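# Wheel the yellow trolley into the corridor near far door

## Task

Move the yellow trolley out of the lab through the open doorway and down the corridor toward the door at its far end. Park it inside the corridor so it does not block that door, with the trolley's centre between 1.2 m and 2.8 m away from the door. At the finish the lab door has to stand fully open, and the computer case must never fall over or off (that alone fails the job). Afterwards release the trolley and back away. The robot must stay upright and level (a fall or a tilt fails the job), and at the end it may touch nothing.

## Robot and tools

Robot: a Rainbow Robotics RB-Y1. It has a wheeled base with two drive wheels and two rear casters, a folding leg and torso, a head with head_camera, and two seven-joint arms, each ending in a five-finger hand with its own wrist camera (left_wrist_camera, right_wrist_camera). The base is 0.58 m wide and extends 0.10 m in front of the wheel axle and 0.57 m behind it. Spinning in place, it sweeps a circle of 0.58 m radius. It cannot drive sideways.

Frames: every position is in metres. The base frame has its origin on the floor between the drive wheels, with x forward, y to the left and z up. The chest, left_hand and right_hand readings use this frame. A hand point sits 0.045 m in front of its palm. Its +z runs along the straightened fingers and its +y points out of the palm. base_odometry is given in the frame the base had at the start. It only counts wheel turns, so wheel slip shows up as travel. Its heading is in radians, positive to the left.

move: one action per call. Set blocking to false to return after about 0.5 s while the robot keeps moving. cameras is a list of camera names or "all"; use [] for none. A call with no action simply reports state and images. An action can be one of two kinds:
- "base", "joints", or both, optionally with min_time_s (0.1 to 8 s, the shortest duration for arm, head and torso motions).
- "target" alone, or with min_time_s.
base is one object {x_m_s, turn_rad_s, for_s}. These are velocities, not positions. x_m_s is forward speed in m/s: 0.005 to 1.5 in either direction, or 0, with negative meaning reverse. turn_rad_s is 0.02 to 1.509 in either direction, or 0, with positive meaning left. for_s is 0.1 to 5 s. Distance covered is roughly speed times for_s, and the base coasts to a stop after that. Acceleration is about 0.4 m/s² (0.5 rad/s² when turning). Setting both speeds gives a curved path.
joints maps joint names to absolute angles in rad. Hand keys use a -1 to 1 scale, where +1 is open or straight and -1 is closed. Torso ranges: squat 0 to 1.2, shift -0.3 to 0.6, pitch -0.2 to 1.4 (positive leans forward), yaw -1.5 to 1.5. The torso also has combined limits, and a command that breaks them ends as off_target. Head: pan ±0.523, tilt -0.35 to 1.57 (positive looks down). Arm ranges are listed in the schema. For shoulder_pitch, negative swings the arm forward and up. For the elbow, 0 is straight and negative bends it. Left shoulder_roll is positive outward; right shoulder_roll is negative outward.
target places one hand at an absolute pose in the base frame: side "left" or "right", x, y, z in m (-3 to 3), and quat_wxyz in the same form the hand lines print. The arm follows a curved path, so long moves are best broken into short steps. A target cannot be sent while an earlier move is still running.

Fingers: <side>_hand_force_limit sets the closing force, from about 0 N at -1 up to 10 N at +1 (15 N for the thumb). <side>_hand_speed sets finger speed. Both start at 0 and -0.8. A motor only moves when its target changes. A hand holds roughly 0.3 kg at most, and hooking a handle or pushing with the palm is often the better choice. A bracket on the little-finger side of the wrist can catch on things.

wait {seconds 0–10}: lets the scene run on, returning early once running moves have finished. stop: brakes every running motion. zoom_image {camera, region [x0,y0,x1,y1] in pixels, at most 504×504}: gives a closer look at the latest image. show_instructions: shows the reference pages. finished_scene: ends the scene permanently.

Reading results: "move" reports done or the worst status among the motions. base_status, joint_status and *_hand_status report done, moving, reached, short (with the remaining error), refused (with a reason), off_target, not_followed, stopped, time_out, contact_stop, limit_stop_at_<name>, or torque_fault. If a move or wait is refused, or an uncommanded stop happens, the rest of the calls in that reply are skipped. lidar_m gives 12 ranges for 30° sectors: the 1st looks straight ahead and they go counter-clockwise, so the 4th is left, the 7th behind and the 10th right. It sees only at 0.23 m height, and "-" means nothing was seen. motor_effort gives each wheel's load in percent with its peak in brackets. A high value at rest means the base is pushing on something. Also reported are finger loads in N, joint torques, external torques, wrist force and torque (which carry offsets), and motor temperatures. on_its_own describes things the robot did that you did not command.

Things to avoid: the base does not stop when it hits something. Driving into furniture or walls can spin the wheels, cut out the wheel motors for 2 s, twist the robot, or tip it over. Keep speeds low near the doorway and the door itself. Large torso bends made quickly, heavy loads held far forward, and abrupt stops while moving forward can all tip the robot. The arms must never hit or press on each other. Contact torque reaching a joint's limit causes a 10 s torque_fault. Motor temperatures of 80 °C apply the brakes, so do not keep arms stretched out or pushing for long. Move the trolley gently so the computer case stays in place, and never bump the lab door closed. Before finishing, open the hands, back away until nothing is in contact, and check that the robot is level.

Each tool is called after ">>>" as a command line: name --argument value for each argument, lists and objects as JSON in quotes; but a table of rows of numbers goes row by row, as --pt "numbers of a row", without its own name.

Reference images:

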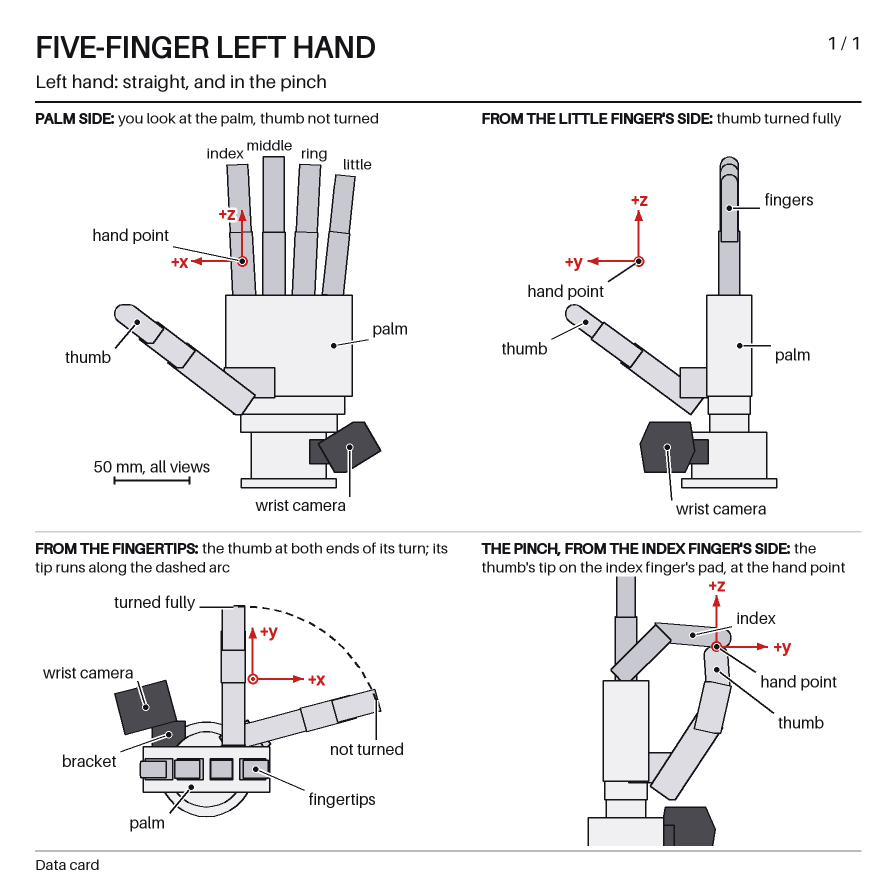

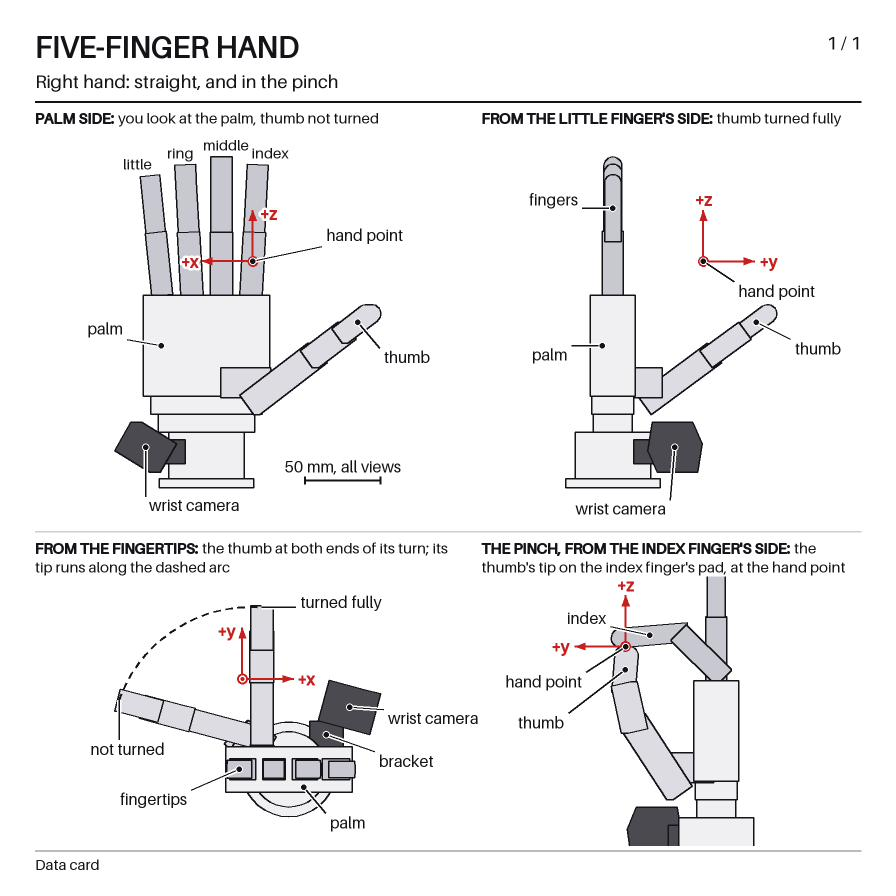

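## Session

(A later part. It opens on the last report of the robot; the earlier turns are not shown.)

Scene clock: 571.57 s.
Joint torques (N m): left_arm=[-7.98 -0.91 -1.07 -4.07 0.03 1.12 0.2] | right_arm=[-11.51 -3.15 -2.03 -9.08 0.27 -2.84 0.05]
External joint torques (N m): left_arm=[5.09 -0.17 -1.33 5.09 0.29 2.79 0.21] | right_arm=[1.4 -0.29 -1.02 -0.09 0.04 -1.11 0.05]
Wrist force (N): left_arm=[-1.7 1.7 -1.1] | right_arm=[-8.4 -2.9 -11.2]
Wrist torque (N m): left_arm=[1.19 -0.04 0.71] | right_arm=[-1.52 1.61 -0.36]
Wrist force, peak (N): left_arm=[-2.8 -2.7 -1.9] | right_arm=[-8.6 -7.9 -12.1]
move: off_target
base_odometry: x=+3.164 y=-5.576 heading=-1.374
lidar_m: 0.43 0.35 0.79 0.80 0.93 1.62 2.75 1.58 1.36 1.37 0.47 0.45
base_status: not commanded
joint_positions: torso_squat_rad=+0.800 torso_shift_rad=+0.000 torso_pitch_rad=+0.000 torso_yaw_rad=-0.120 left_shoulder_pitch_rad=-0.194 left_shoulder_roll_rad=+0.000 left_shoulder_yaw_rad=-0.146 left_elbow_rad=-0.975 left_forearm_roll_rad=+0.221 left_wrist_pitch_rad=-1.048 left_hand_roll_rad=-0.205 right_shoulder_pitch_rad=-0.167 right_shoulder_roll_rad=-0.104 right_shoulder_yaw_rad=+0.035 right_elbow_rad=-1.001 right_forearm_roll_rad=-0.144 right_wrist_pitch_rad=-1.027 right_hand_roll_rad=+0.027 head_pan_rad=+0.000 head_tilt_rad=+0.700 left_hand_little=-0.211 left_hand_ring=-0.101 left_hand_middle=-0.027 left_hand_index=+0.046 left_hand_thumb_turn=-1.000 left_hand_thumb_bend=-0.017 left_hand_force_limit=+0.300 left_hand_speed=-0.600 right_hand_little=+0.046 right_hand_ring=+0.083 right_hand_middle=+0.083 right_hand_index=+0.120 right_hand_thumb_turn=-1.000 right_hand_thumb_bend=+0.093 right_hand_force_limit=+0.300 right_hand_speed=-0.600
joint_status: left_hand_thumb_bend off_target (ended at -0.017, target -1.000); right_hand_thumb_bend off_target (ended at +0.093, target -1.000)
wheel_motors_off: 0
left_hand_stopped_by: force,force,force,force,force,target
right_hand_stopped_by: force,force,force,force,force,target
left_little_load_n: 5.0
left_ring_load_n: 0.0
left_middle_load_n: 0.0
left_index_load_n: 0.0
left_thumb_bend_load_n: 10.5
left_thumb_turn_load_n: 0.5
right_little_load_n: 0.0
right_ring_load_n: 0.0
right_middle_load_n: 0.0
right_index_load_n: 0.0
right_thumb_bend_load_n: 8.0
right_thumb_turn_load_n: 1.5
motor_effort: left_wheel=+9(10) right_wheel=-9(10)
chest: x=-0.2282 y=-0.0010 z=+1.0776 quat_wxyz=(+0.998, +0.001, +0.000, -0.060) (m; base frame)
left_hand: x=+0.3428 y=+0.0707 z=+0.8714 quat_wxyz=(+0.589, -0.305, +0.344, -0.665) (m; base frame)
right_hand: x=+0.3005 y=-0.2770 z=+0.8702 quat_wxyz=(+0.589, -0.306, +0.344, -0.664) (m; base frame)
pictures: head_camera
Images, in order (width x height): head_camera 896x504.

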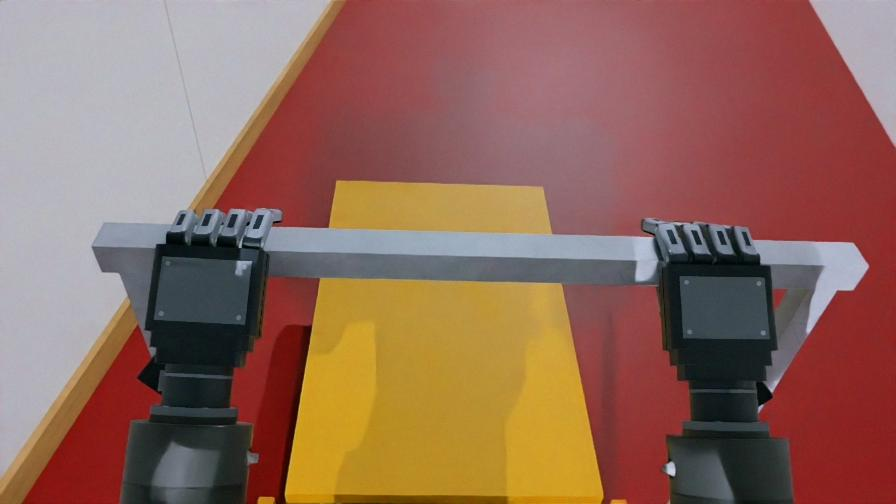

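>>> move --joints '{"left_hand_speed": -0.75, "right_hand_speed": -0.75, "left_hand_force_limit": 0.7, "right_hand_force_limit": 0.7, "left_hand_index": -0.99, "left_hand_middle": -0.99, "left_hand_ring": -0.99, "left_hand_little": -0.99, "right_hand_index": -0.99, "right_hand_middle": -0.99, "right_hand_ring": -0.99, "right_hand_little": -0.99, "left_hand_thumb_bend": -0.98, "right_hand_thumb_bend": -0.98}' --cameras '["head_camera"]'

>>> zoom_image --camera "head_camera" --region '[240, 160, 680, 407]'

>>> move --base '{"x_m_s": 0.25, "turn_rad_s": -0.0255, "for_s": 3.2}' --cameras '["head_camera"]'

>>> zoom_image --camera "head_camera" --region '[240, 160, 680, 407]'

Scene clock: 572.90 s.
Joint torques (N m): left_arm=[-8.95 -0.88 -1.21 -3.49 -1.18 3.65 0.35] | right_arm=[-6.74 -2.82 -2.2 -7.07 0.27 -2.66 -0.09]
External joint torques (N m): left_arm=[4.12 -0.14 -1.46 5.67 -0.91 5.31 0.36] | right_arm=[6.2 0.04 -1.19 1.92 0.04 -0.93 -0.1]
Wrist force (N): left_arm=[-1.5 -6.9 -8.2] | right_arm=[-9.9 -3.8 0.5]
Wrist torque (N m): left_arm=[2.18 -2.77 0.78] | right_arm=[-1.82 1.34 -0.40]
Wrist force, peak (N): left_arm=[-2.5 -8.3 -9.2] | right_arm=[-9.0 -3.5 -11.7]
move: off_target
base_odometry: x=+3.164 y=-5.576 heading=-1.374
lidar_m: 0.43 0.34 0.80 0.80 0.92 1.61 2.74 1.59 1.37 1.36 0.47 0.45
base_status: not commanded
joint_positions: torso_squat_rad=+0.800 torso_shift_rad=+0.000 torso_pitch_rad=+0.000 torso_yaw_rad=-0.120 left_shoulder_pitch_rad=-0.194 left_shoulder_roll_rad=+0.000 left_shoulder_yaw_rad=-0.146 left_elbow_rad=-0.976 left_forearm_roll_rad=+0.221 left_wrist_pitch_rad=-1.049 left_hand_roll_rad=-0.205 right_shoulder_pitch_rad=-0.168 right_shoulder_roll_rad=-0.104 right_shoulder_yaw_rad=+0.035 right_elbow_rad=-1.001 right_forearm_roll_rad=-0.144 right_wrist_pitch_rad=-1.027 right_hand_roll_rad=+0.027 head_pan_rad=+0.000 head_tilt_rad=+0.700 left_hand_little=-0.230 left_hand_ring=-0.210 left_hand_middle=-0.184 left_hand_index=-0.156 left_hand_thumb_turn=-1.000 left_hand_thumb_bend=-0.020 left_hand_force_limit=+0.700 left_hand_speed=-0.750 right_hand_little=+0.004 right_hand_ring=-0.052 right_hand_middle=-0.029 right_hand_index=-0.038 right_hand_thumb_turn=-1.000 right_hand_thumb_bend=+0.079 right_hand_force_limit=+0.700 right_hand_speed=-0.750
joint_status: left_hand_little off_target (ended at -0.230, target -0.990); left_hand_ring off_target (ended at -0.210, target -0.990); left_hand_middle off_target (ended at -0.184, target -0.990); left_hand_index off_target (ended at -0.156, target -0.990); left_hand_thumb_bend off_target (ended at -0.020, target -0.980); right_hand_little off_target (ended at +0.004, target -0.990); right_hand_ring off_target (ended at -0.052, target -0.990); right_hand_middle off_target (ended at -0.029, target -0.990); right_hand_index off_target (ended at -0.038, target -0.990); right_hand_thumb_bend off_target (ended at +0.079, target -0.980); the others done
wheel_motors_off: 0
left_hand_stopped_by: force,force,force,force,force,target
right_hand_stopped_by: force,force,force,force,force,target
left_little_load_n: 2.0
left_ring_load_n: 6.5
left_middle_load_n: 8.5
left_index_load_n: 9.5
left_thumb_bend_load_n: 13.0
left_thumb_turn_load_n: 1.5
right_little_load_n: 0.0
right_ring_load_n: 6.0
right_middle_load_n: 0.0
right_index_load_n: 7.0
right_thumb_bend_load_n: 21.0
right_thumb_turn_load_n: 3.5
motor_effort: left_wheel=+9(10) right_wheel=-11(11)
chest: x=-0.2282 y=-0.0010 z=+1.0776 quat_wxyz=(+0.998, +0.001, +0.000, -0.060) (m; base frame)
left_hand: x=+0.3427 y=+0.0710 z=+0.8715 quat_wxyz=(+0.589, -0.305, +0.343, -0.665) (m; base frame)
right_hand: x=+0.3009 y=-0.2767 z=+0.8710 quat_wxyz=(+0.590, -0.306, +0.343, -0.664) (m; base frame)
pictures: head_camera
Images, in order (width x height): head_camera 896x504.

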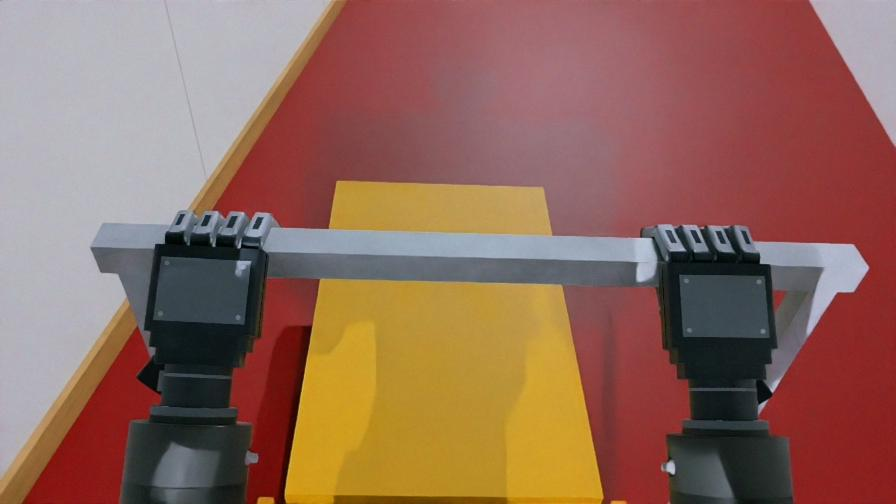

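Scaled by 1.145 from the camera's 896x504 image, which has a finer 1280x720 frame.

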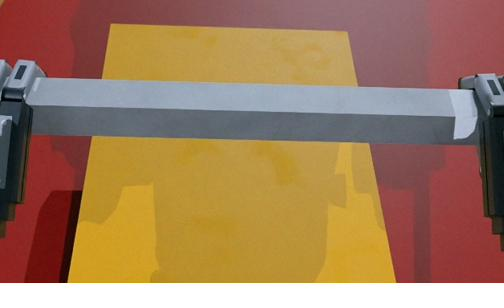

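Scene clock: 577.27 s.
Joint torques (N m): left_arm=[-22.52 -7.12 -15.45 0.24 -5.05 13.52 3.49] | right_arm=[12.7 -5.37 -4.97 -3.6 -1.07 -8.33 0.04]
External joint torques (N m): left_arm=[-9.49 -6.43 -15.7 9.39 -4.79 15.19 3.5] | right_arm=[25.74 -2.51 -3.96 5.42 -1.3 -6.61 0.04]
Wrist force (N): left_arm=[-23.0 -42.4 -45.8] | right_arm=[-16.4 21.9 48.6]
Wrist torque (N m): left_arm=[2.83 -5.85 3.29] | right_arm=[-2.68 0.26 -0.17]
Wrist force, peak (N): left_arm=[-28.7 -61.5 -66.8] | right_arm=[-19.4 33.7 66.9]
move: done
base_odometry: x=+3.285 y=-6.367 heading=-1.453
lidar_m: 0.44 0.34 0.63 0.62 0.69 1.12 3.58 1.88 1.55 1.54 0.46 0.45
base_status: done (sent for 3.2 of 3.2 s)
joint_positions: torso_squat_rad=+0.800 torso_shift_rad=+0.000 torso_pitch_rad=-0.001 torso_yaw_rad=-0.118 left_shoulder_pitch_rad=-0.191 left_shoulder_roll_rad=+0.002 left_shoulder_yaw_rad=-0.143 left_elbow_rad=-0.976 left_forearm_roll_rad=+0.222 left_wrist_pitch_rad=-1.051 left_hand_roll_rad=-0.206 right_shoulder_pitch_rad=-0.173 right_shoulder_roll_rad=-0.103 right_shoulder_yaw_rad=+0.035 right_elbow_rad=-1.002 right_forearm_roll_rad=-0.143 right_wrist_pitch_rad=-1.026 right_hand_roll_rad=+0.027 head_pan_rad=+0.000 head_tilt_rad=+0.700 left_hand_little=-0.230 left_hand_ring=-0.210 left_hand_middle=-0.184 left_hand_index=-0.156 left_hand_thumb_turn=-1.000 left_hand_thumb_bend=-0.020 left_hand_force_limit=+0.700 left_hand_speed=-0.750 right_hand_little=+0.004 right_hand_ring=-0.050 right_hand_middle=-0.028 right_hand_index=-0.037 right_hand_thumb_turn=-0.999 right_hand_thumb_bend=+0.135 right_hand_force_limit=+0.700 right_hand_speed=-0.750
joint_status: not commanded
wheel_motors_off: 0
left_hand_stopped_by: force,force,force,force,force,target
right_hand_stopped_by: force,force,force,force,force,target
left_little_load_n: 1.0
left_ring_load_n: 5.0
left_middle_load_n: 8.0
left_index_load_n: 11.5
left_thumb_bend_load_n: 14.0
left_thumb_turn_load_n: -0.5
right_little_load_n: 0.0
right_ring_load_n: 29.0
right_middle_load_n: 11.5
right_index_load_n: 20.5
right_thumb_bend_load_n: 63.0
right_thumb_turn_load_n: 14.0
motor_effort: left_wheel=+23(76) right_wheel=-29(51)
chest: x=-0.2283 y=-0.0007 z=+1.0776 quat_wxyz=(+0.998, +0.001, +0.000, -0.059) (m; base frame)
left_hand: x=+0.3422 y=+0.0754 z=+0.8709 quat_wxyz=(+0.592, -0.306, +0.342, -0.663) (m; base frame)
right_hand: x=+0.3029 y=-0.2742 z=+0.8739 quat_wxyz=(+0.592, -0.305, +0.341, -0.664) (m; base frame)
pictures: head_camera
Images, in order (width x height): head_camera 896x504.

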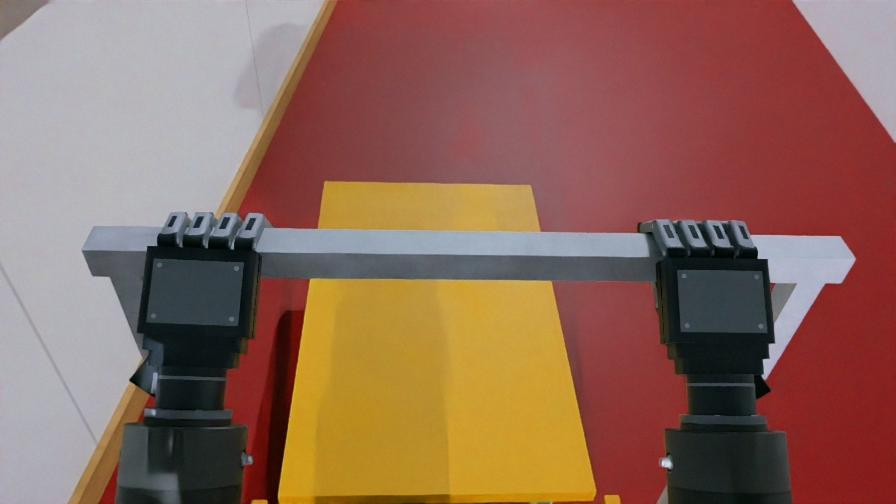

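Scaled by 1.145 from the camera's 896x504 image, which has a finer 1280x720 frame.

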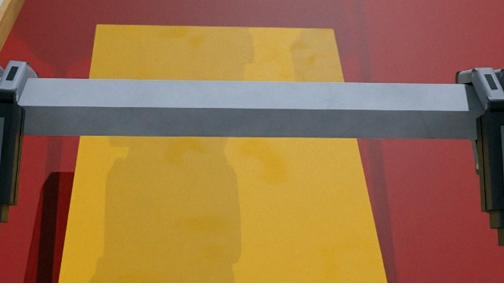

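>>> move --base '{"turn_rad_s": 0.12, "for_s": 0.49}' --joints '{"torso_yaw_rad": -0.154}' --min_time_s 0.6 --cameras '["head_camera"]'

>>> zoom_image --camera "head_camera" --region '[240, 160, 680, 407]'

Scene clock: 582.37 s.
Joint torques (N m): left_arm=[-12.31 -7.29 -13.08 -1.42 -4.34 4.98 1.12] | right_arm=[-3.45 -3.72 -2.61 -4.81 0.07 -2.26 0.13]
External joint torques (N m): left_arm=[0.76 -6.61 -13.34 7.73 -4.08 6.64 1.13] | right_arm=[9.51 -0.86 -1.6 4.19 -0.16 -0.55 0.12]
Wrist force (N): left_arm=[-18.7 -7.9 -5.4] | right_arm=[-7.7 -4.9 4.0]
Wrist torque (N m): left_arm=[1.74 -1.68 0.13] | right_arm=[-1.91 1.13 -0.44]
Wrist force, peak (N): left_arm=[-23.3 -42.1 -46.1] | right_arm=[-16.6 21.8 49.2]
move: done
base_odometry: x=+3.285 y=-6.367 heading=-1.393
lidar_m: 0.43 0.34 0.63 0.62 0.72 1.24 3.20 1.80 1.54 1.54 0.47 0.45
base_status: done (sent for 0.5 of 0.5 s)
joint_positions: torso_squat_rad=+0.800 torso_shift_rad=+0.000 torso_pitch_rad=-0.001 torso_yaw_rad=-0.153 left_shoulder_pitch_rad=-0.193 left_shoulder_roll_rad=+0.002 left_shoulder_yaw_rad=-0.143 left_elbow_rad=-0.976 left_forearm_roll_rad=+0.222 left_wrist_pitch_rad=-1.049 left_hand_roll_rad=-0.205 right_shoulder_pitch_rad=-0.169 right_shoulder_roll_rad=-0.103 right_shoulder_yaw_rad=+0.035 right_elbow_rad=-1.002 right_forearm_roll_rad=-0.144 right_wrist_pitch_rad=-1.027 right_hand_roll_rad=+0.027 head_pan_rad=+0.000 head_tilt_rad=+0.700 left_hand_little=-0.230 left_hand_ring=-0.210 left_hand_middle=-0.184 left_hand_index=-0.156 left_hand_thumb_turn=-1.000 left_hand_thumb_bend=-0.020 left_hand_force_limit=+0.700 left_hand_speed=-0.750 right_hand_little=+0.004 right_hand_ring=-0.051 right_hand_middle=-0.029 right_hand_index=-0.038 right_hand_thumb_turn=-1.000 right_hand_thumb_bend=+0.125 right_hand_force_limit=+0.700 right_hand_speed=-0.750
joint_status: all done
wheel_motors_off: 0
left_hand_stopped_by: force,force,force,force,force,target
right_hand_stopped_by: force,force,force,force,force,target
left_little_load_n: 2.0
left_ring_load_n: 5.5
left_middle_load_n: 6.5
left_index_load_n: 7.5
left_thumb_bend_load_n: 12.5
left_thumb_turn_load_n: 1.0
right_little_load_n: 0.0
right_ring_load_n: 8.5
right_middle_load_n: 0.0
right_index_load_n: 7.5
right_thumb_bend_load_n: 18.5
right_thumb_turn_load_n: 2.5
motor_effort: left_wheel=-8(21) right_wheel=-6(14)
chest: x=-0.2283 y=-0.0008 z=+1.0776 quat_wxyz=(+0.997, +0.001, +0.000, -0.077) (m; base frame)
left_hand: x=+0.3452 y=+0.0543 z=+0.8714 quat_wxyz=(+0.579, -0.300, +0.348, -0.673) (m; base frame)
right_hand: x=+0.2915 y=-0.2938 z=+0.8720 quat_wxyz=(+0.579, -0.300, +0.348, -0.674) (m; base frame)
pictures: head_camera
Images, in order (width x height): head_camera 896x504.

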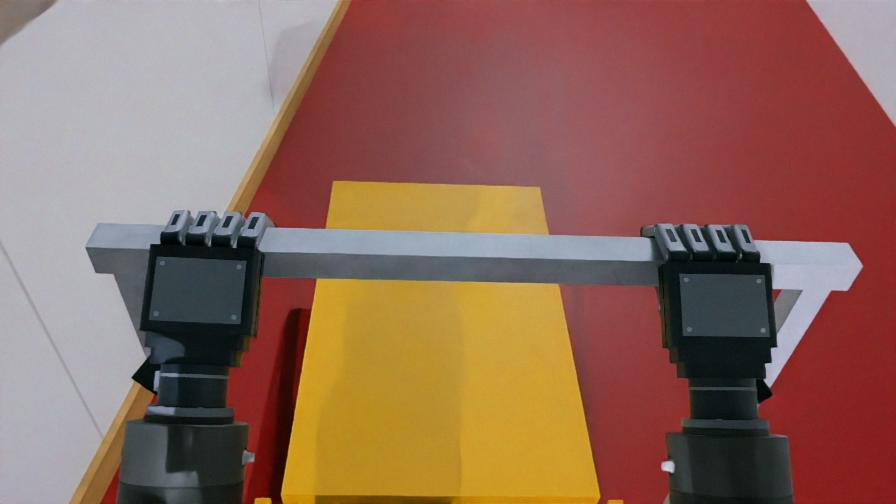

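Scaled by 1.145 from the camera's 896x504 image, which has a finer 1280x720 frame.

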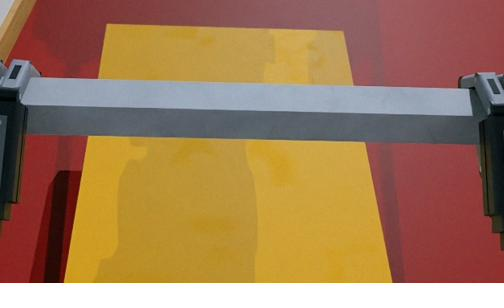

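>>> move --base '{"x_m_s": 0.25, "turn_rad_s": -0.028, "for_s": 2.4}' --cameras '["head_camera"]'

>>> zoom_image --camera "head_camera" --region '[240, 160, 680, 407]'

Scene clock: 586.17 s.
Joint torques (N m): left_arm=[-16.68 -7.44 -14.13 -0.75 -4.67 9.28 2.38] | right_arm=[4.3 -3.26 -2.02 -4.78 0.16 -5.45 0]
External joint torques (N m): left_arm=[-3.62 -6.75 -14.39 8.39 -4.41 10.95 2.39] | right_arm=[17.29 -0.39 -1.01 4.23 -0.08 -3.73 0]
Wrist force (N): left_arm=[-20.6 -25.6 -26.8] | right_arm=[-8.8 9.9 26.3]
Wrist torque (N m): left_arm=[2.31 -3.92 1.93] | right_arm=[-2.12 0.66 -0.24]
Wrist force, peak (N): left_arm=[-26.6 -48.1 -51.0] | right_arm=[-13.4 24.3 46.2]
move: done
base_odometry: x=+3.367 y=-6.961 heading=-1.459
lidar_m: 0.43 0.35 0.50 0.50 0.56 0.90 3.90 2.03 1.68 1.66 0.47 0.44
base_status: done (sent for 2.4 of 2.4 s)
joint_positions: torso_squat_rad=+0.800 torso_shift_rad=+0.000 torso_pitch_rad=-0.001 torso_yaw_rad=-0.153 left_shoulder_pitch_rad=-0.192 left_shoulder_roll_rad=+0.002 left_shoulder_yaw_rad=-0.143 left_elbow_rad=-0.976 left_forearm_roll_rad=+0.222 left_wrist_pitch_rad=-1.050 left_hand_roll_rad=-0.206 right_shoulder_pitch_rad=-0.171 right_shoulder_roll_rad=-0.103 right_shoulder_yaw_rad=+0.035 right_elbow_rad=-1.002 right_forearm_roll_rad=-0.144 right_wrist_pitch_rad=-1.027 right_hand_roll_rad=+0.027 head_pan_rad=+0.000 head_tilt_rad=+0.700 left_hand_little=-0.230 left_hand_ring=-0.210 left_hand_middle=-0.184 left_hand_index=-0.156 left_hand_thumb_turn=-1.000 left_hand_thumb_bend=-0.020 left_hand_force_limit=+0.700 left_hand_speed=-0.750 right_hand_little=+0.004 right_hand_ring=-0.051 right_hand_middle=-0.028 right_hand_index=-0.038 right_hand_thumb_turn=-1.000 right_hand_thumb_bend=+0.126 right_hand_force_limit=+0.700 right_hand_speed=-0.750
joint_status: not commanded
wheel_motors_off: 0
left_hand_stopped_by: force,force,force,force,force,target
right_hand_stopped_by: force,force,force,force,force,target
left_little_load_n: 1.0
left_ring_load_n: 5.0
left_middle_load_n: 7.0
left_index_load_n: 9.0
left_thumb_bend_load_n: 13.0
left_thumb_turn_load_n: 0.5
right_little_load_n: 0.0
right_ring_load_n: 18.0
right_middle_load_n: 4.5
right_index_load_n: 12.5
right_thumb_bend_load_n: 43.0
right_thumb_turn_load_n: 7.0
motor_effort: left_wheel=+5(74) right_wheel=-16(40)
chest: x=-0.2282 y=-0.0007 z=+1.0776 quat_wxyz=(+0.997, +0.001, +0.000, -0.076) (m; base frame)
left_hand: x=+0.3449 y=+0.0550 z=+0.8711 quat_wxyz=(+0.580, -0.300, +0.347, -0.673) (m; base frame)
right_hand: x=+0.2924 y=-0.2934 z=+0.8728 quat_wxyz=(+0.579, -0.299, +0.347, -0.674) (m; base frame)
pictures: head_camera
Images, in order (width x height): head_camera 896x504.

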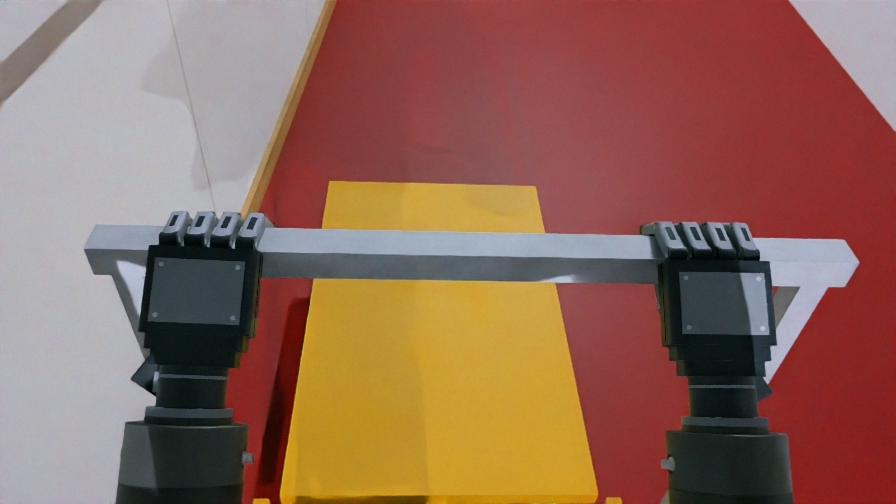

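Scaled by 1.145 from the camera's 896x504 image, which has a finer 1280x720 frame.

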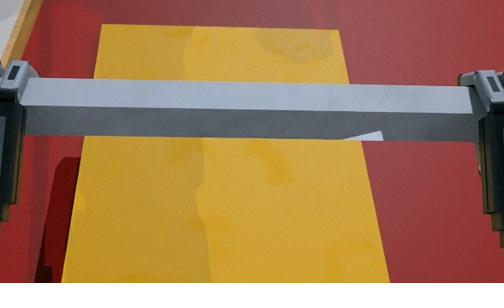

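>>> move --joints '{"head_tilt_rad": 0.25}' --cameras '["head_camera"]'

Scene clock: 589.40 s.
Joint torques (N m): left_arm=[-16.83 -6.97 -13.79 -0.63 -4.79 9.35 2.51] | right_arm=[4.13 -3.23 -2.32 -4.79 0.15 -5.42 -0.03]
External joint torques (N m): left_arm=[-3.78 -6.28 -14.05 8.52 -4.52 11.02 2.51] | right_arm=[17.13 -0.36 -1.31 4.22 -0.08 -3.69 -0.04]
Wrist force (N): left_arm=[-20.8 -25.2 -26.8] | right_arm=[-9.1 10.1 26.4]
Wrist torque (N m): left_arm=[2.33 -3.92 1.89] | right_arm=[-2.08 0.73 -0.24]
Wrist force, peak (N): left_arm=[-20.9 -25.5 -26.9] | right_arm=[-9.2 10.4 27.1]
move: done
base_odometry: x=+3.367 y=-6.961 heading=-1.459
lidar_m: 0.44 0.35 0.50 0.49 0.56 0.90 3.91 2.03 1.68 1.66 0.47 0.45
base_status: not commanded
joint_positions: torso_squat_rad=+0.800 torso_shift_rad=+0.000 torso_pitch_rad=-0.001 torso_yaw_rad=-0.153 left_shoulder_pitch_rad=-0.192 left_shoulder_roll_rad=+0.002 left_shoulder_yaw_rad=-0.143 left_elbow_rad=-0.976 left_forearm_roll_rad=+0.222 left_wrist_pitch_rad=-1.050 left_hand_roll_rad=-0.206 right_shoulder_pitch_rad=-0.171 right_shoulder_roll_rad=-0.103 right_shoulder_yaw_rad=+0.035 right_elbow_rad=-1.002 right_forearm_roll_rad=-0.144 right_wrist_pitch_rad=-1.027 right_hand_roll_rad=+0.027 head_pan_rad=+0.000 head_tilt_rad=+0.250 left_hand_little=-0.230 left_hand_ring=-0.210 left_hand_middle=-0.184 left_hand_index=-0.156 left_hand_thumb_turn=-1.000 left_hand_thumb_bend=-0.020 left_hand_force_limit=+0.700 left_hand_speed=-0.750 right_hand_little=+0.004 right_hand_ring=-0.051 right_hand_middle=-0.028 right_hand_index=-0.038 right_hand_thumb_turn=-1.000 right_hand_thumb_bend=+0.126 right_hand_force_limit=+0.700 right_hand_speed=-0.750
joint_status: all done
wheel_motors_off: 0
left_hand_stopped_by: force,force,force,force,force,target
right_hand_stopped_by: force,force,force,force,force,target
left_little_load_n: 1.0
left_ring_load_n: 5.0
left_middle_load_n: 7.0
left_index_load_n: 8.5
left_thumb_bend_load_n: 13.0
left_thumb_turn_load_n: 0.0
right_little_load_n: -0.5
right_ring_load_n: 18.0
right_middle_load_n: 4.5
right_index_load_n: 12.5
right_thumb_bend_load_n: 42.5
right_thumb_turn_load_n: 7.5
motor_effort: left_wheel=+5(7) right_wheel=-16(17)
chest: x=-0.2282 y=-0.0007 z=+1.0776 quat_wxyz=(+0.997, +0.001, +0.000, -0.076) (m; base frame)
left_hand: x=+0.3449 y=+0.0550 z=+0.8712 quat_wxyz=(+0.580, -0.300, +0.347, -0.673) (m; base frame)
right_hand: x=+0.2924 y=-0.2934 z=+0.8728 quat_wxyz=(+0.579, -0.299, +0.347, -0.674) (m; base frame)
pictures: head_camera
Images, in order (width x height): head_camera 896x504.

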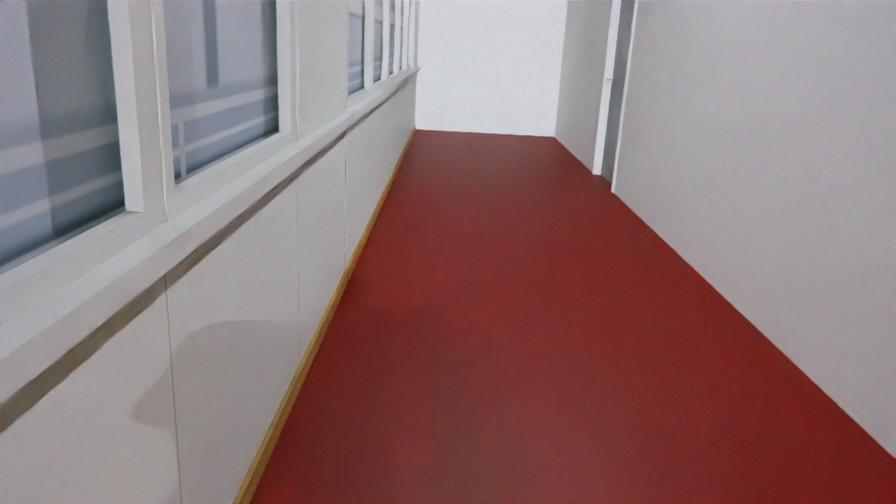

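>>> zoom_image --camera "head_camera" --region '[400, 0, 700, 220]'

Scaled by 1.680 from the camera's 896x504 image, which has a finer 1280x720 frame.

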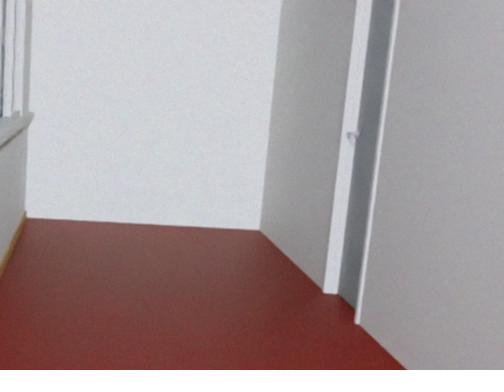

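>>> move --joints '{"left_shoulder_pitch_rad": -0.186, "left_shoulder_roll_rad": 0.014, "left_shoulder_yaw_rad": -0.017, "left_elbow_rad": -0.977, "left_forearm_roll_rad": 0.088, "left_wrist_pitch_rad": -1.040, "left_hand_roll_rad": -0.069, "right_shoulder_pitch_rad": -0.183, "right_shoulder_roll_rad": -0.030, "right_shoulder_yaw_rad": 0.052, "right_elbow_rad": -0.985, "right_forearm_roll_rad": -0.129, "right_wrist_pitch_rad": -1.036, "right_hand_roll_rad": 0.093, "head_tilt_rad": 0.7}' --min_time_s 3 --cameras '["head_camera"]'

>>> zoom_image --camera "head_camera" --region '[200, 160, 640, 407]'

Scene clock: 598.90 s.
Joint torques (N m): left_arm=[-5.15 7.89 6.1 -6.07 1.24 -0.03 0.41] | right_arm=[-12.62 -0.32 1.77 -7.35 0.68 -2.13 0.3]
External joint torques (N m): left_arm=[7.94 7.35 5.91 3.11 1.29 1.67 0.42] | right_arm=[0.47 0.64 2.08 1.68 0.34 -0.41 0.3]
Wrist force (N): left_arm=[15.8 6.7 3.7] | right_arm=[-8.2 -8.1 -11.1]
Wrist torque (N m): left_arm=[1.51 -2.65 1.05] | right_arm=[-1.69 1.65 -0.39]
Wrist force, peak (N): left_arm=[-22.0 -25.8 -26.1] | right_arm=[-9.2 9.9 27.5]
move: done
base_odometry: x=+3.367 y=-6.961 heading=-1.460
lidar_m: 0.44 0.37 0.50 0.50 0.55 0.90 3.92 2.03 1.68 1.67 0.45 0.44
base_status: not commanded
joint_positions: torso_squat_rad=+0.800 torso_shift_rad=+0.000 torso_pitch_rad=+0.000 torso_yaw_rad=-0.154 left_shoulder_pitch_rad=-0.188 left_shoulder_roll_rad=+0.012 left_shoulder_yaw_rad=-0.019 left_elbow_rad=-0.978 left_forearm_roll_rad=+0.088 left_wrist_pitch_rad=-1.040 left_hand_roll_rad=-0.069 right_shoulder_pitch_rad=-0.183 right_shoulder_roll_rad=-0.030 right_shoulder_yaw_rad=+0.051 right_elbow_rad=-0.985 right_forearm_roll_rad=-0.129 right_wrist_pitch_rad=-1.036 right_hand_roll_rad=+0.093 head_pan_rad=+0.000 head_tilt_rad=+0.700 left_hand_little=-0.230 left_hand_ring=-0.210 left_hand_middle=-0.184 left_hand_index=-0.156 left_hand_thumb_turn=-1.000 left_hand_thumb_bend=-0.020 left_hand_force_limit=+0.700 left_hand_speed=-0.750 right_hand_little=+0.004 right_hand_ring=-0.052 right_hand_middle=-0.029 right_hand_index=-0.039 right_hand_thumb_turn=-1.000 right_hand_thumb_bend=+0.120 right_hand_force_limit=+0.700 right_hand_speed=-0.750
joint_status: all done
wheel_motors_off: 0
left_hand_stopped_by: force,force,force,force,force,target
right_hand_stopped_by: force,force,force,force,force,target
left_little_load_n: 2.0
left_ring_load_n: 5.5
left_middle_load_n: 7.5
left_index_load_n: 8.5
left_thumb_bend_load_n: 12.5
left_thumb_turn_load_n: 3.0
right_little_load_n: 0.0
right_ring_load_n: 0.0
right_middle_load_n: 0.0
right_index_load_n: 0.5
right_thumb_bend_load_n: 0.0
right_thumb_turn_load_n: 0.0
motor_effort: left_wheel=+0(7) right_wheel=+0(16)
chest: x=-0.2282 y=-0.0010 z=+1.0776 quat_wxyz=(+0.997, +0.001, +0.000, -0.077) (m; base frame)
left_hand: x=+0.3518 y=+0.0840 z=+0.8721 quat_wxyz=(+0.577, -0.297, +0.347, -0.677) (m; base frame)
right_hand: x=+0.2980 y=-0.2583 z=+0.8704 quat_wxyz=(+0.579, -0.299, +0.348, -0.674) (m; base frame)
pictures: head_camera
Images, in order (width x height): head_camera 896x504.

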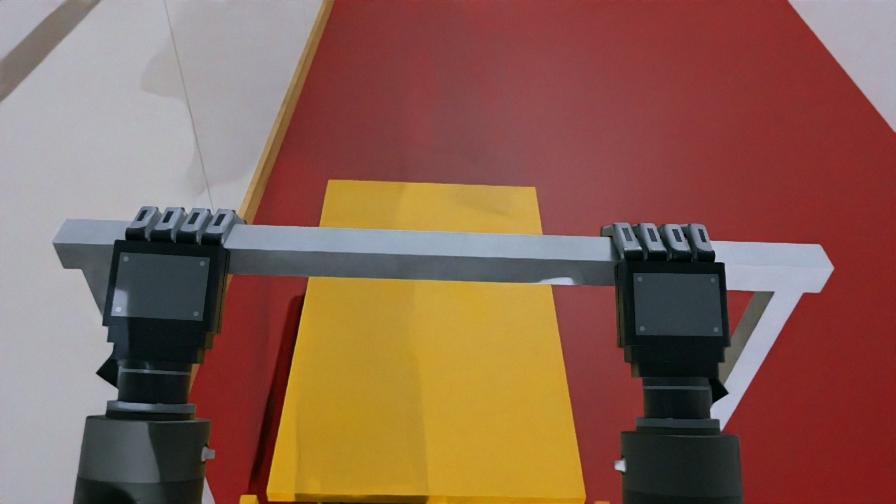

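Scaled by 1.145 from the camera's 896x504 image, which has a finer 1280x720 frame.

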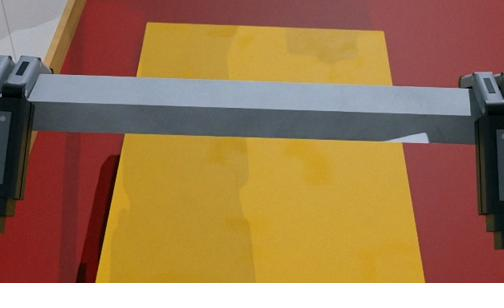

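>>> zoom_image --camera "head_camera" --region '[240, 200, 600, 300]'

Scaled by 1.400 from the camera's 896x504 image, which has a finer 1280x720 frame.

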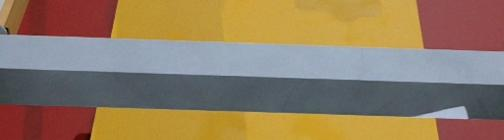

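>>> move --base '{"turn_rad_s": -0.12, "for_s": 0.55}' --joints '{"torso_yaw_rad": -0.099}' --min_time_s 0.7

>>> move --base '{"turn_rad_s": -0.12, "for_s": 0.55}' --joints '{"torso_yaw_rad": -0.044}' --min_time_s 0.7 --cameras '["head_camera"]'

>>> zoom_image --camera "head_camera" --region '[240, 200, 600, 300]'

Scene clock: 602.23 s.
Joint torques (N m): left_arm=[-5.57 4.53 2.94 -5.3 0.77 -0.08 0.43] | right_arm=[-12.17 -1.15 0.88 -8.22 0.39 -1.47 0.25]
External joint torques (N m): left_arm=[7.52 3.97 2.74 3.88 0.81 1.62 0.44] | right_arm=[0.92 -0.19 1.19 0.81 0.06 0.24 0.25]
Wrist force (N): left_arm=[9.5 4.7 5.1] | right_arm=[-7.9 -7.9 -10.9]
Wrist torque (N m): left_arm=[1.04 -2.16 1.48] | right_arm=[-1.71 1.58 -0.40]
Wrist force, peak (N): left_arm=[21.3 18.4 19.1] | right_arm=[-9.3 -18.4 -28.9]
move: done
base_odometry: x=+3.367 y=-6.961 heading=-1.526
lidar_m: 0.43 0.37 0.50 0.50 0.54 0.82 3.43 2.14 1.70 1.67 0.44 0.44
base_status: done (sent for 0.57 of 0.57 s)
joint_positions: torso_squat_rad=+0.800 torso_shift_rad=+0.000 torso_pitch_rad=+0.000 torso_yaw_rad=-0.099 left_shoulder_pitch_rad=-0.188 left_shoulder_roll_rad=+0.013 left_shoulder_yaw_rad=-0.018 left_elbow_rad=-0.978 left_forearm_roll_rad=+0.088 left_wrist_pitch_rad=-1.040 left_hand_roll_rad=-0.069 right_shoulder_pitch_rad=-0.183 right_shoulder_roll_rad=-0.030 right_shoulder_yaw_rad=+0.052 right_elbow_rad=-0.985 right_forearm_roll_rad=-0.129 right_wrist_pitch_rad=-1.036 right_hand_roll_rad=+0.093 head_pan_rad=+0.000 head_tilt_rad=+0.700 left_hand_little=-0.230 left_hand_ring=-0.210 left_hand_middle=-0.184 left_hand_index=-0.156 left_hand_thumb_turn=-1.000 left_hand_thumb_bend=-0.020 left_hand_force_limit=+0.700 left_hand_speed=-0.750 right_hand_little=+0.004 right_hand_ring=-0.052 right_hand_middle=-0.029 right_hand_index=-0.039 right_hand_thumb_turn=-1.000 right_hand_thumb_bend=+0.120 right_hand_force_limit=+0.700 right_hand_speed=-0.750
joint_status: all done
wheel_motors_off: 0
left_hand_stopped_by: force,force,force,force,force,target
right_hand_stopped_by: force,force,force,force,force,target
left_little_load_n: 2.0
left_ring_load_n: 4.5
left_middle_load_n: 5.5
left_index_load_n: 6.5
left_thumb_bend_load_n: 13.5
left_thumb_turn_load_n: 3.0
right_little_load_n: 0.0
right_ring_load_n: 0.0
right_middle_load_n: 0.0
right_index_load_n: 1.0
right_thumb_bend_load_n: 0.0
right_thumb_turn_load_n: 0.0
motor_effort: left_wheel=+3(32) right_wheel=-16(37)
chest: x=-0.2281 y=-0.0011 z=+1.0776 quat_wxyz=(+0.999, +0.001, +0.000, -0.050) (m; base frame)
left_hand: x=+0.3464 y=+0.1164 z=+0.8722 quat_wxyz=(+0.596, -0.306, +0.339, -0.660) (m; base frame)
right_hand: x=+0.3115 y=-0.2288 z=+0.8704 quat_wxyz=(+0.597, -0.308, +0.340, -0.658) (m; base frame)
pictures: none

Scene clock: 603.50 s.
Joint torques (N m): left_arm=[-6.17 3.52 1.69 -5.16 0.26 0.26 0.72] | right_arm=[-11.74 -1.21 0.68 -8.3 0.4 -1.6 0.11]
External joint torques (N m): left_arm=[6.92 2.95 1.49 4.02 0.31 1.95 0.73] | right_arm=[1.36 -0.25 0.98 0.73 0.06 0.11 0.1]
Wrist force (N): left_arm=[6.1 3.3 3.5] | right_arm=[-8.8 -7.4 -11.1]
Wrist torque (N m): left_arm=[1.04 -2.17 1.47] | right_arm=[-1.54 1.68 -0.41]
Wrist force, peak (N): left_arm=[21.9 15.4 16.9] | right_arm=[-10.7 -14.0 -23.5]
move: done
base_odometry: x=+3.367 y=-6.961 heading=-1.593
lidar_m: 0.43 0.38 0.51 0.50 0.52 0.75 2.38 2.26 1.71 1.67 0.43 0.45
base_status: done (sent for 0.57 of 0.57 s)
joint_positions: torso_squat_rad=+0.800 torso_shift_rad=+0.000 torso_pitch_rad=+0.000 torso_yaw_rad=-0.044 left_shoulder_pitch_rad=-0.188 left_shoulder_roll_rad=+0.013 left_shoulder_yaw_rad=-0.017 left_elbow_rad=-0.978 left_forearm_roll_rad=+0.088 left_wrist_pitch_rad=-1.040 left_hand_roll_rad=-0.069 right_shoulder_pitch_rad=-0.183 right_shoulder_roll_rad=-0.030 right_shoulder_yaw_rad=+0.052 right_elbow_rad=-0.985 right_forearm_roll_rad=-0.129 right_wrist_pitch_rad=-1.036 right_hand_roll_rad=+0.093 head_pan_rad=+0.000 head_tilt_rad=+0.700 left_hand_little=-0.230 left_hand_ring=-0.210 left_hand_middle=-0.184 left_hand_index=-0.156 left_hand_thumb_turn=-1.000 left_hand_thumb_bend=-0.020 left_hand_force_limit=+0.700 left_hand_speed=-0.750 right_hand_little=+0.004 right_hand_ring=-0.052 right_hand_middle=-0.029 right_hand_index=-0.039 right_hand_thumb_turn=-1.000 right_hand_thumb_bend=+0.120 right_hand_force_limit=+0.700 right_hand_speed=-0.750
joint_status: all done
wheel_motors_off: 0
left_hand_stopped_by: force,force,force,force,force,target
right_hand_stopped_by: force,force,force,force,force,target
left_little_load_n: 2.5
left_ring_load_n: 5.0
left_middle_load_n: 5.5
left_index_load_n: 6.5
left_thumb_bend_load_n: 13.5
left_thumb_turn_load_n: 3.0
right_little_load_n: 0.0
right_ring_load_n: 0.0
right_middle_load_n: 0.0
right_index_load_n: 1.0
right_thumb_bend_load_n: 0.0
right_thumb_turn_load_n: 0.0
motor_effort: left_wheel=-1(24) right_wheel=-17(40)
chest: x=-0.2281 y=-0.0011 z=+1.0776 quat_wxyz=(+1.000, +0.001, +0.000, -0.022) (m; base frame)
left_hand: x=+0.3391 y=+0.1482 z=+0.8721 quat_wxyz=(+0.614, -0.316, +0.330, -0.644) (m; base frame)
right_hand: x=+0.3233 y=-0.1987 z=+0.8705 quat_wxyz=(+0.615, -0.317, +0.331, -0.641) (m; base frame)
pictures: head_camera
Images, in order (width x height): head_camera 896x504.

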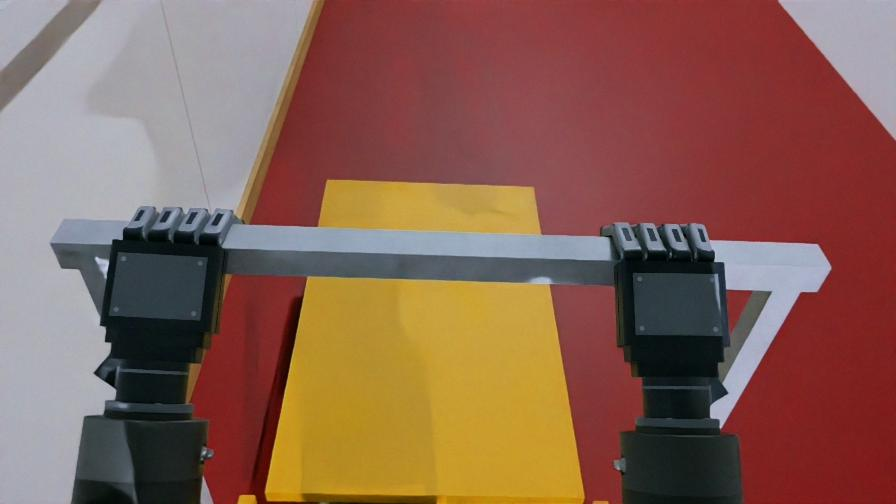

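Scaled by 1.400 from the camera's 896x504 image, which has a finer 1280x720 frame.

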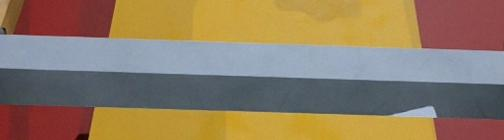

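>>> move --base '{"x_m_s": 0.25, "for_s": 2.0}'

>>> move --base '{"turn_rad_s": -0.02, "for_s": 0.5}' --cameras '["head_camera"]'

>>> zoom_image --camera "head_camera" --region '[240, 200, 600, 300]'

Scene clock: 607.53 s.
Joint torques (N m): left_arm=[2.04 -2.12 -4.04 -5.38 -0.45 -6.06 0.13] | right_arm=[-19.97 0.48 2.33 -6.02 1.69 5.75 -0.72]
External joint torques (N m): left_arm=[15.18 -2.74 -4.25 3.81 -0.41 -4.36 0.14] | right_arm=[-6.92 1.45 2.64 3.01 1.36 7.47 -0.72]
Wrist force (N): left_arm=[0.1 29.6 35.3] | right_arm=[-0.6 -36.6 -44.8]
Wrist torque (N m): left_arm=[0.16 1.22 -0.90] | right_arm=[-0.86 3.31 -1.73]
Wrist force, peak (N): left_arm=[-2.1 33.7 47.2] | right_arm=[0.6 -39.0 -47.0]
move: done
base_odometry: x=+3.356 y=-7.461 heading=-1.595
lidar_m: 0.43 0.38 0.49 0.48 0.50 0.72 2.26 2.30 1.73 1.69 0.43 0.45
base_status: done (sent for 2 of 2 s)
joint_positions: torso_squat_rad=+0.800 torso_shift_rad=+0.000 torso_pitch_rad=+0.000 torso_yaw_rad=-0.045 left_shoulder_pitch_rad=-0.190 left_shoulder_roll_rad=+0.015 left_shoulder_yaw_rad=-0.016 left_elbow_rad=-0.978 left_forearm_roll_rad=+0.088 left_wrist_pitch_rad=-1.039 left_hand_roll_rad=-0.069 right_shoulder_pitch_rad=-0.181 right_shoulder_roll_rad=-0.030 right_shoulder_yaw_rad=+0.051 right_elbow_rad=-0.986 right_forearm_roll_rad=-0.129 right_wrist_pitch_rad=-1.038 right_hand_roll_rad=+0.093 head_pan_rad=+0.000 head_tilt_rad=+0.700 left_hand_little=-0.230 left_hand_ring=-0.210 left_hand_middle=-0.184 left_hand_index=-0.157 left_hand_thumb_turn=-1.000 left_hand_thumb_bend=-0.020 left_hand_force_limit=+0.700 left_hand_speed=-0.750 right_hand_little=+0.004 right_hand_ring=-0.052 right_hand_middle=-0.029 right_hand_index=-0.039 right_hand_thumb_turn=-1.000 right_hand_thumb_bend=+0.120 right_hand_force_limit=+0.700 right_hand_speed=-0.750
joint_status: not commanded
wheel_motors_off: 0
left_hand_stopped_by: force,force,force,force,force,target
right_hand_stopped_by: force,force,force,force,force,target
left_little_load_n: 5.0
left_ring_load_n: 5.5
left_middle_load_n: 3.0
left_index_load_n: 2.0
left_thumb_bend_load_n: 12.0
left_thumb_turn_load_n: 2.5
right_little_load_n: 0.0
right_ring_load_n: 0.0
right_middle_load_n: 0.0
right_index_load_n: 0.0
right_thumb_bend_load_n: 0.0
right_thumb_turn_load_n: 0.0
motor_effort: left_wheel=-24(51) right_wheel=+14(39)
chest: x=-0.2281 y=-0.0010 z=+1.0776 quat_wxyz=(+1.000, +0.001, +0.000, -0.022) (m; base frame)
left_hand: x=+0.3400 y=+0.1487 z=+0.8728 quat_wxyz=(+0.614, -0.315, +0.331, -0.643) (m; base frame)
right_hand: x=+0.3224 y=-0.1999 z=+0.8702 quat_wxyz=(+0.614, -0.317, +0.331, -0.642) (m; base frame)
pictures: none

Scene clock: 608.53 s.
Joint torques (N m): left_arm=[-5.04 -1.9 -4.14 -4.54 -1.65 -0.74 0.15] | right_arm=[-14.83 -0.51 2.07 -7.22 0.72 0.24 -0.45]
External joint torques (N m): left_arm=[8.07 -2.51 -4.34 4.64 -1.61 0.96 0.15] | right_arm=[-1.75 0.47 2.38 1.8 0.39 1.96 -0.46]
Wrist force (N): left_arm=[-8.3 7.1 12.8] | right_arm=[-6.8 -15.4 -20.7]
Wrist torque (N m): left_arm=[0.57 0.18 0.04] | right_arm=[-1.36 2.02 -0.83]
Wrist force, peak (N): left_arm=[-0.8 29.2 34.6] | right_arm=[-1.8 -35.4 -43.1]
move: done
base_odometry: x=+3.356 y=-7.461 heading=-1.604
lidar_m: 0.43 0.38 0.50 0.47 0.50 0.72 2.20 2.31 1.74 1.69 0.42 0.45
base_status: done (sent for 0.5 of 0.5 s)
joint_positions: torso_squat_rad=+0.800 torso_shift_rad=+0.000 torso_pitch_rad=+0.000 torso_yaw_rad=-0.044 left_shoulder_pitch_rad=-0.188 left_shoulder_roll_rad=+0.015 left_shoulder_yaw_rad=-0.016 left_elbow_rad=-0.978 left_forearm_roll_rad=+0.088 left_wrist_pitch_rad=-1.040 left_hand_roll_rad=-0.069 right_shoulder_pitch_rad=-0.182 right_shoulder_roll_rad=-0.030 right_shoulder_yaw_rad=+0.051 right_elbow_rad=-0.985 right_forearm_roll_rad=-0.129 right_wrist_pitch_rad=-1.037 right_hand_roll_rad=+0.093 head_pan_rad=+0.000 head_tilt_rad=+0.700 left_hand_little=-0.230 left_hand_ring=-0.210 left_hand_middle=-0.184 left_hand_index=-0.157 left_hand_thumb_turn=-1.000 left_hand_thumb_bend=-0.020 left_hand_force_limit=+0.700 left_hand_speed=-0.750 right_hand_little=+0.004 right_hand_ring=-0.052 right_hand_middle=-0.029 right_hand_index=-0.039 right_hand_thumb_turn=-1.000 right_hand_thumb_bend=+0.120 right_hand_force_limit=+0.700 right_hand_speed=-0.750
joint_status: not commanded
wheel_motors_off: 0
left_hand_stopped_by: force,force,force,force,force,target
right_hand_stopped_by: force,force,force,force,force,target
left_little_load_n: 4.0
left_ring_load_n: 5.0
left_middle_load_n: 2.5
left_index_load_n: 1.5
left_thumb_bend_load_n: 12.0
left_thumb_turn_load_n: 1.5
right_little_load_n: 0.0
right_ring_load_n: 0.0
right_middle_load_n: 0.0
right_index_load_n: 0.0
right_thumb_bend_load_n: 0.0
right_thumb_turn_load_n: 0.0
motor_effort: left_wheel=+11(29) right_wheel=-13(32)
chest: x=-0.2281 y=-0.0010 z=+1.0776 quat_wxyz=(+1.000, +0.001, +0.000, -0.022) (m; base frame)
left_hand: x=+0.3394 y=+0.1496 z=+0.8724 quat_wxyz=(+0.615, -0.316, +0.330, -0.643) (m; base frame)
right_hand: x=+0.3230 y=-0.1990 z=+0.8704 quat_wxyz=(+0.615, -0.317, +0.331, -0.642) (m; base frame)
pictures: head_camera
Images, in order (width x height): head_camera 896x504.

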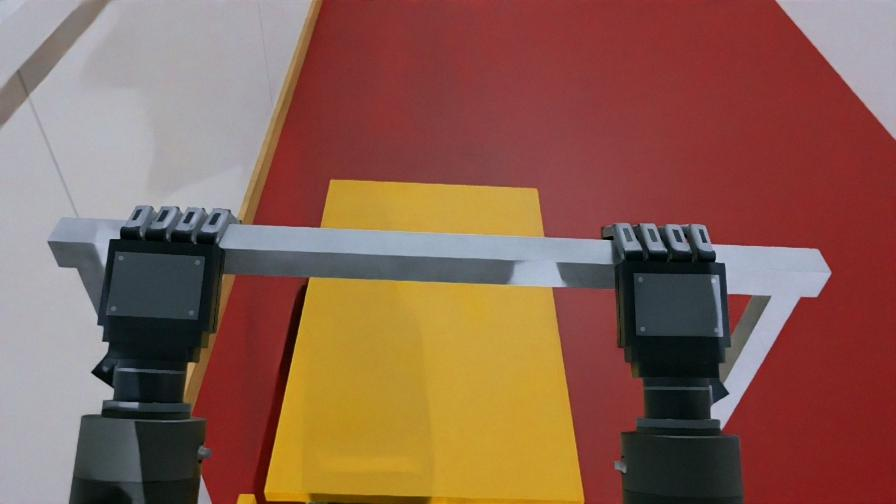

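Scaled by 1.400 from the camera's 896x504 image, which has a finer 1280x720 frame.

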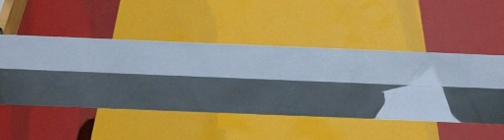

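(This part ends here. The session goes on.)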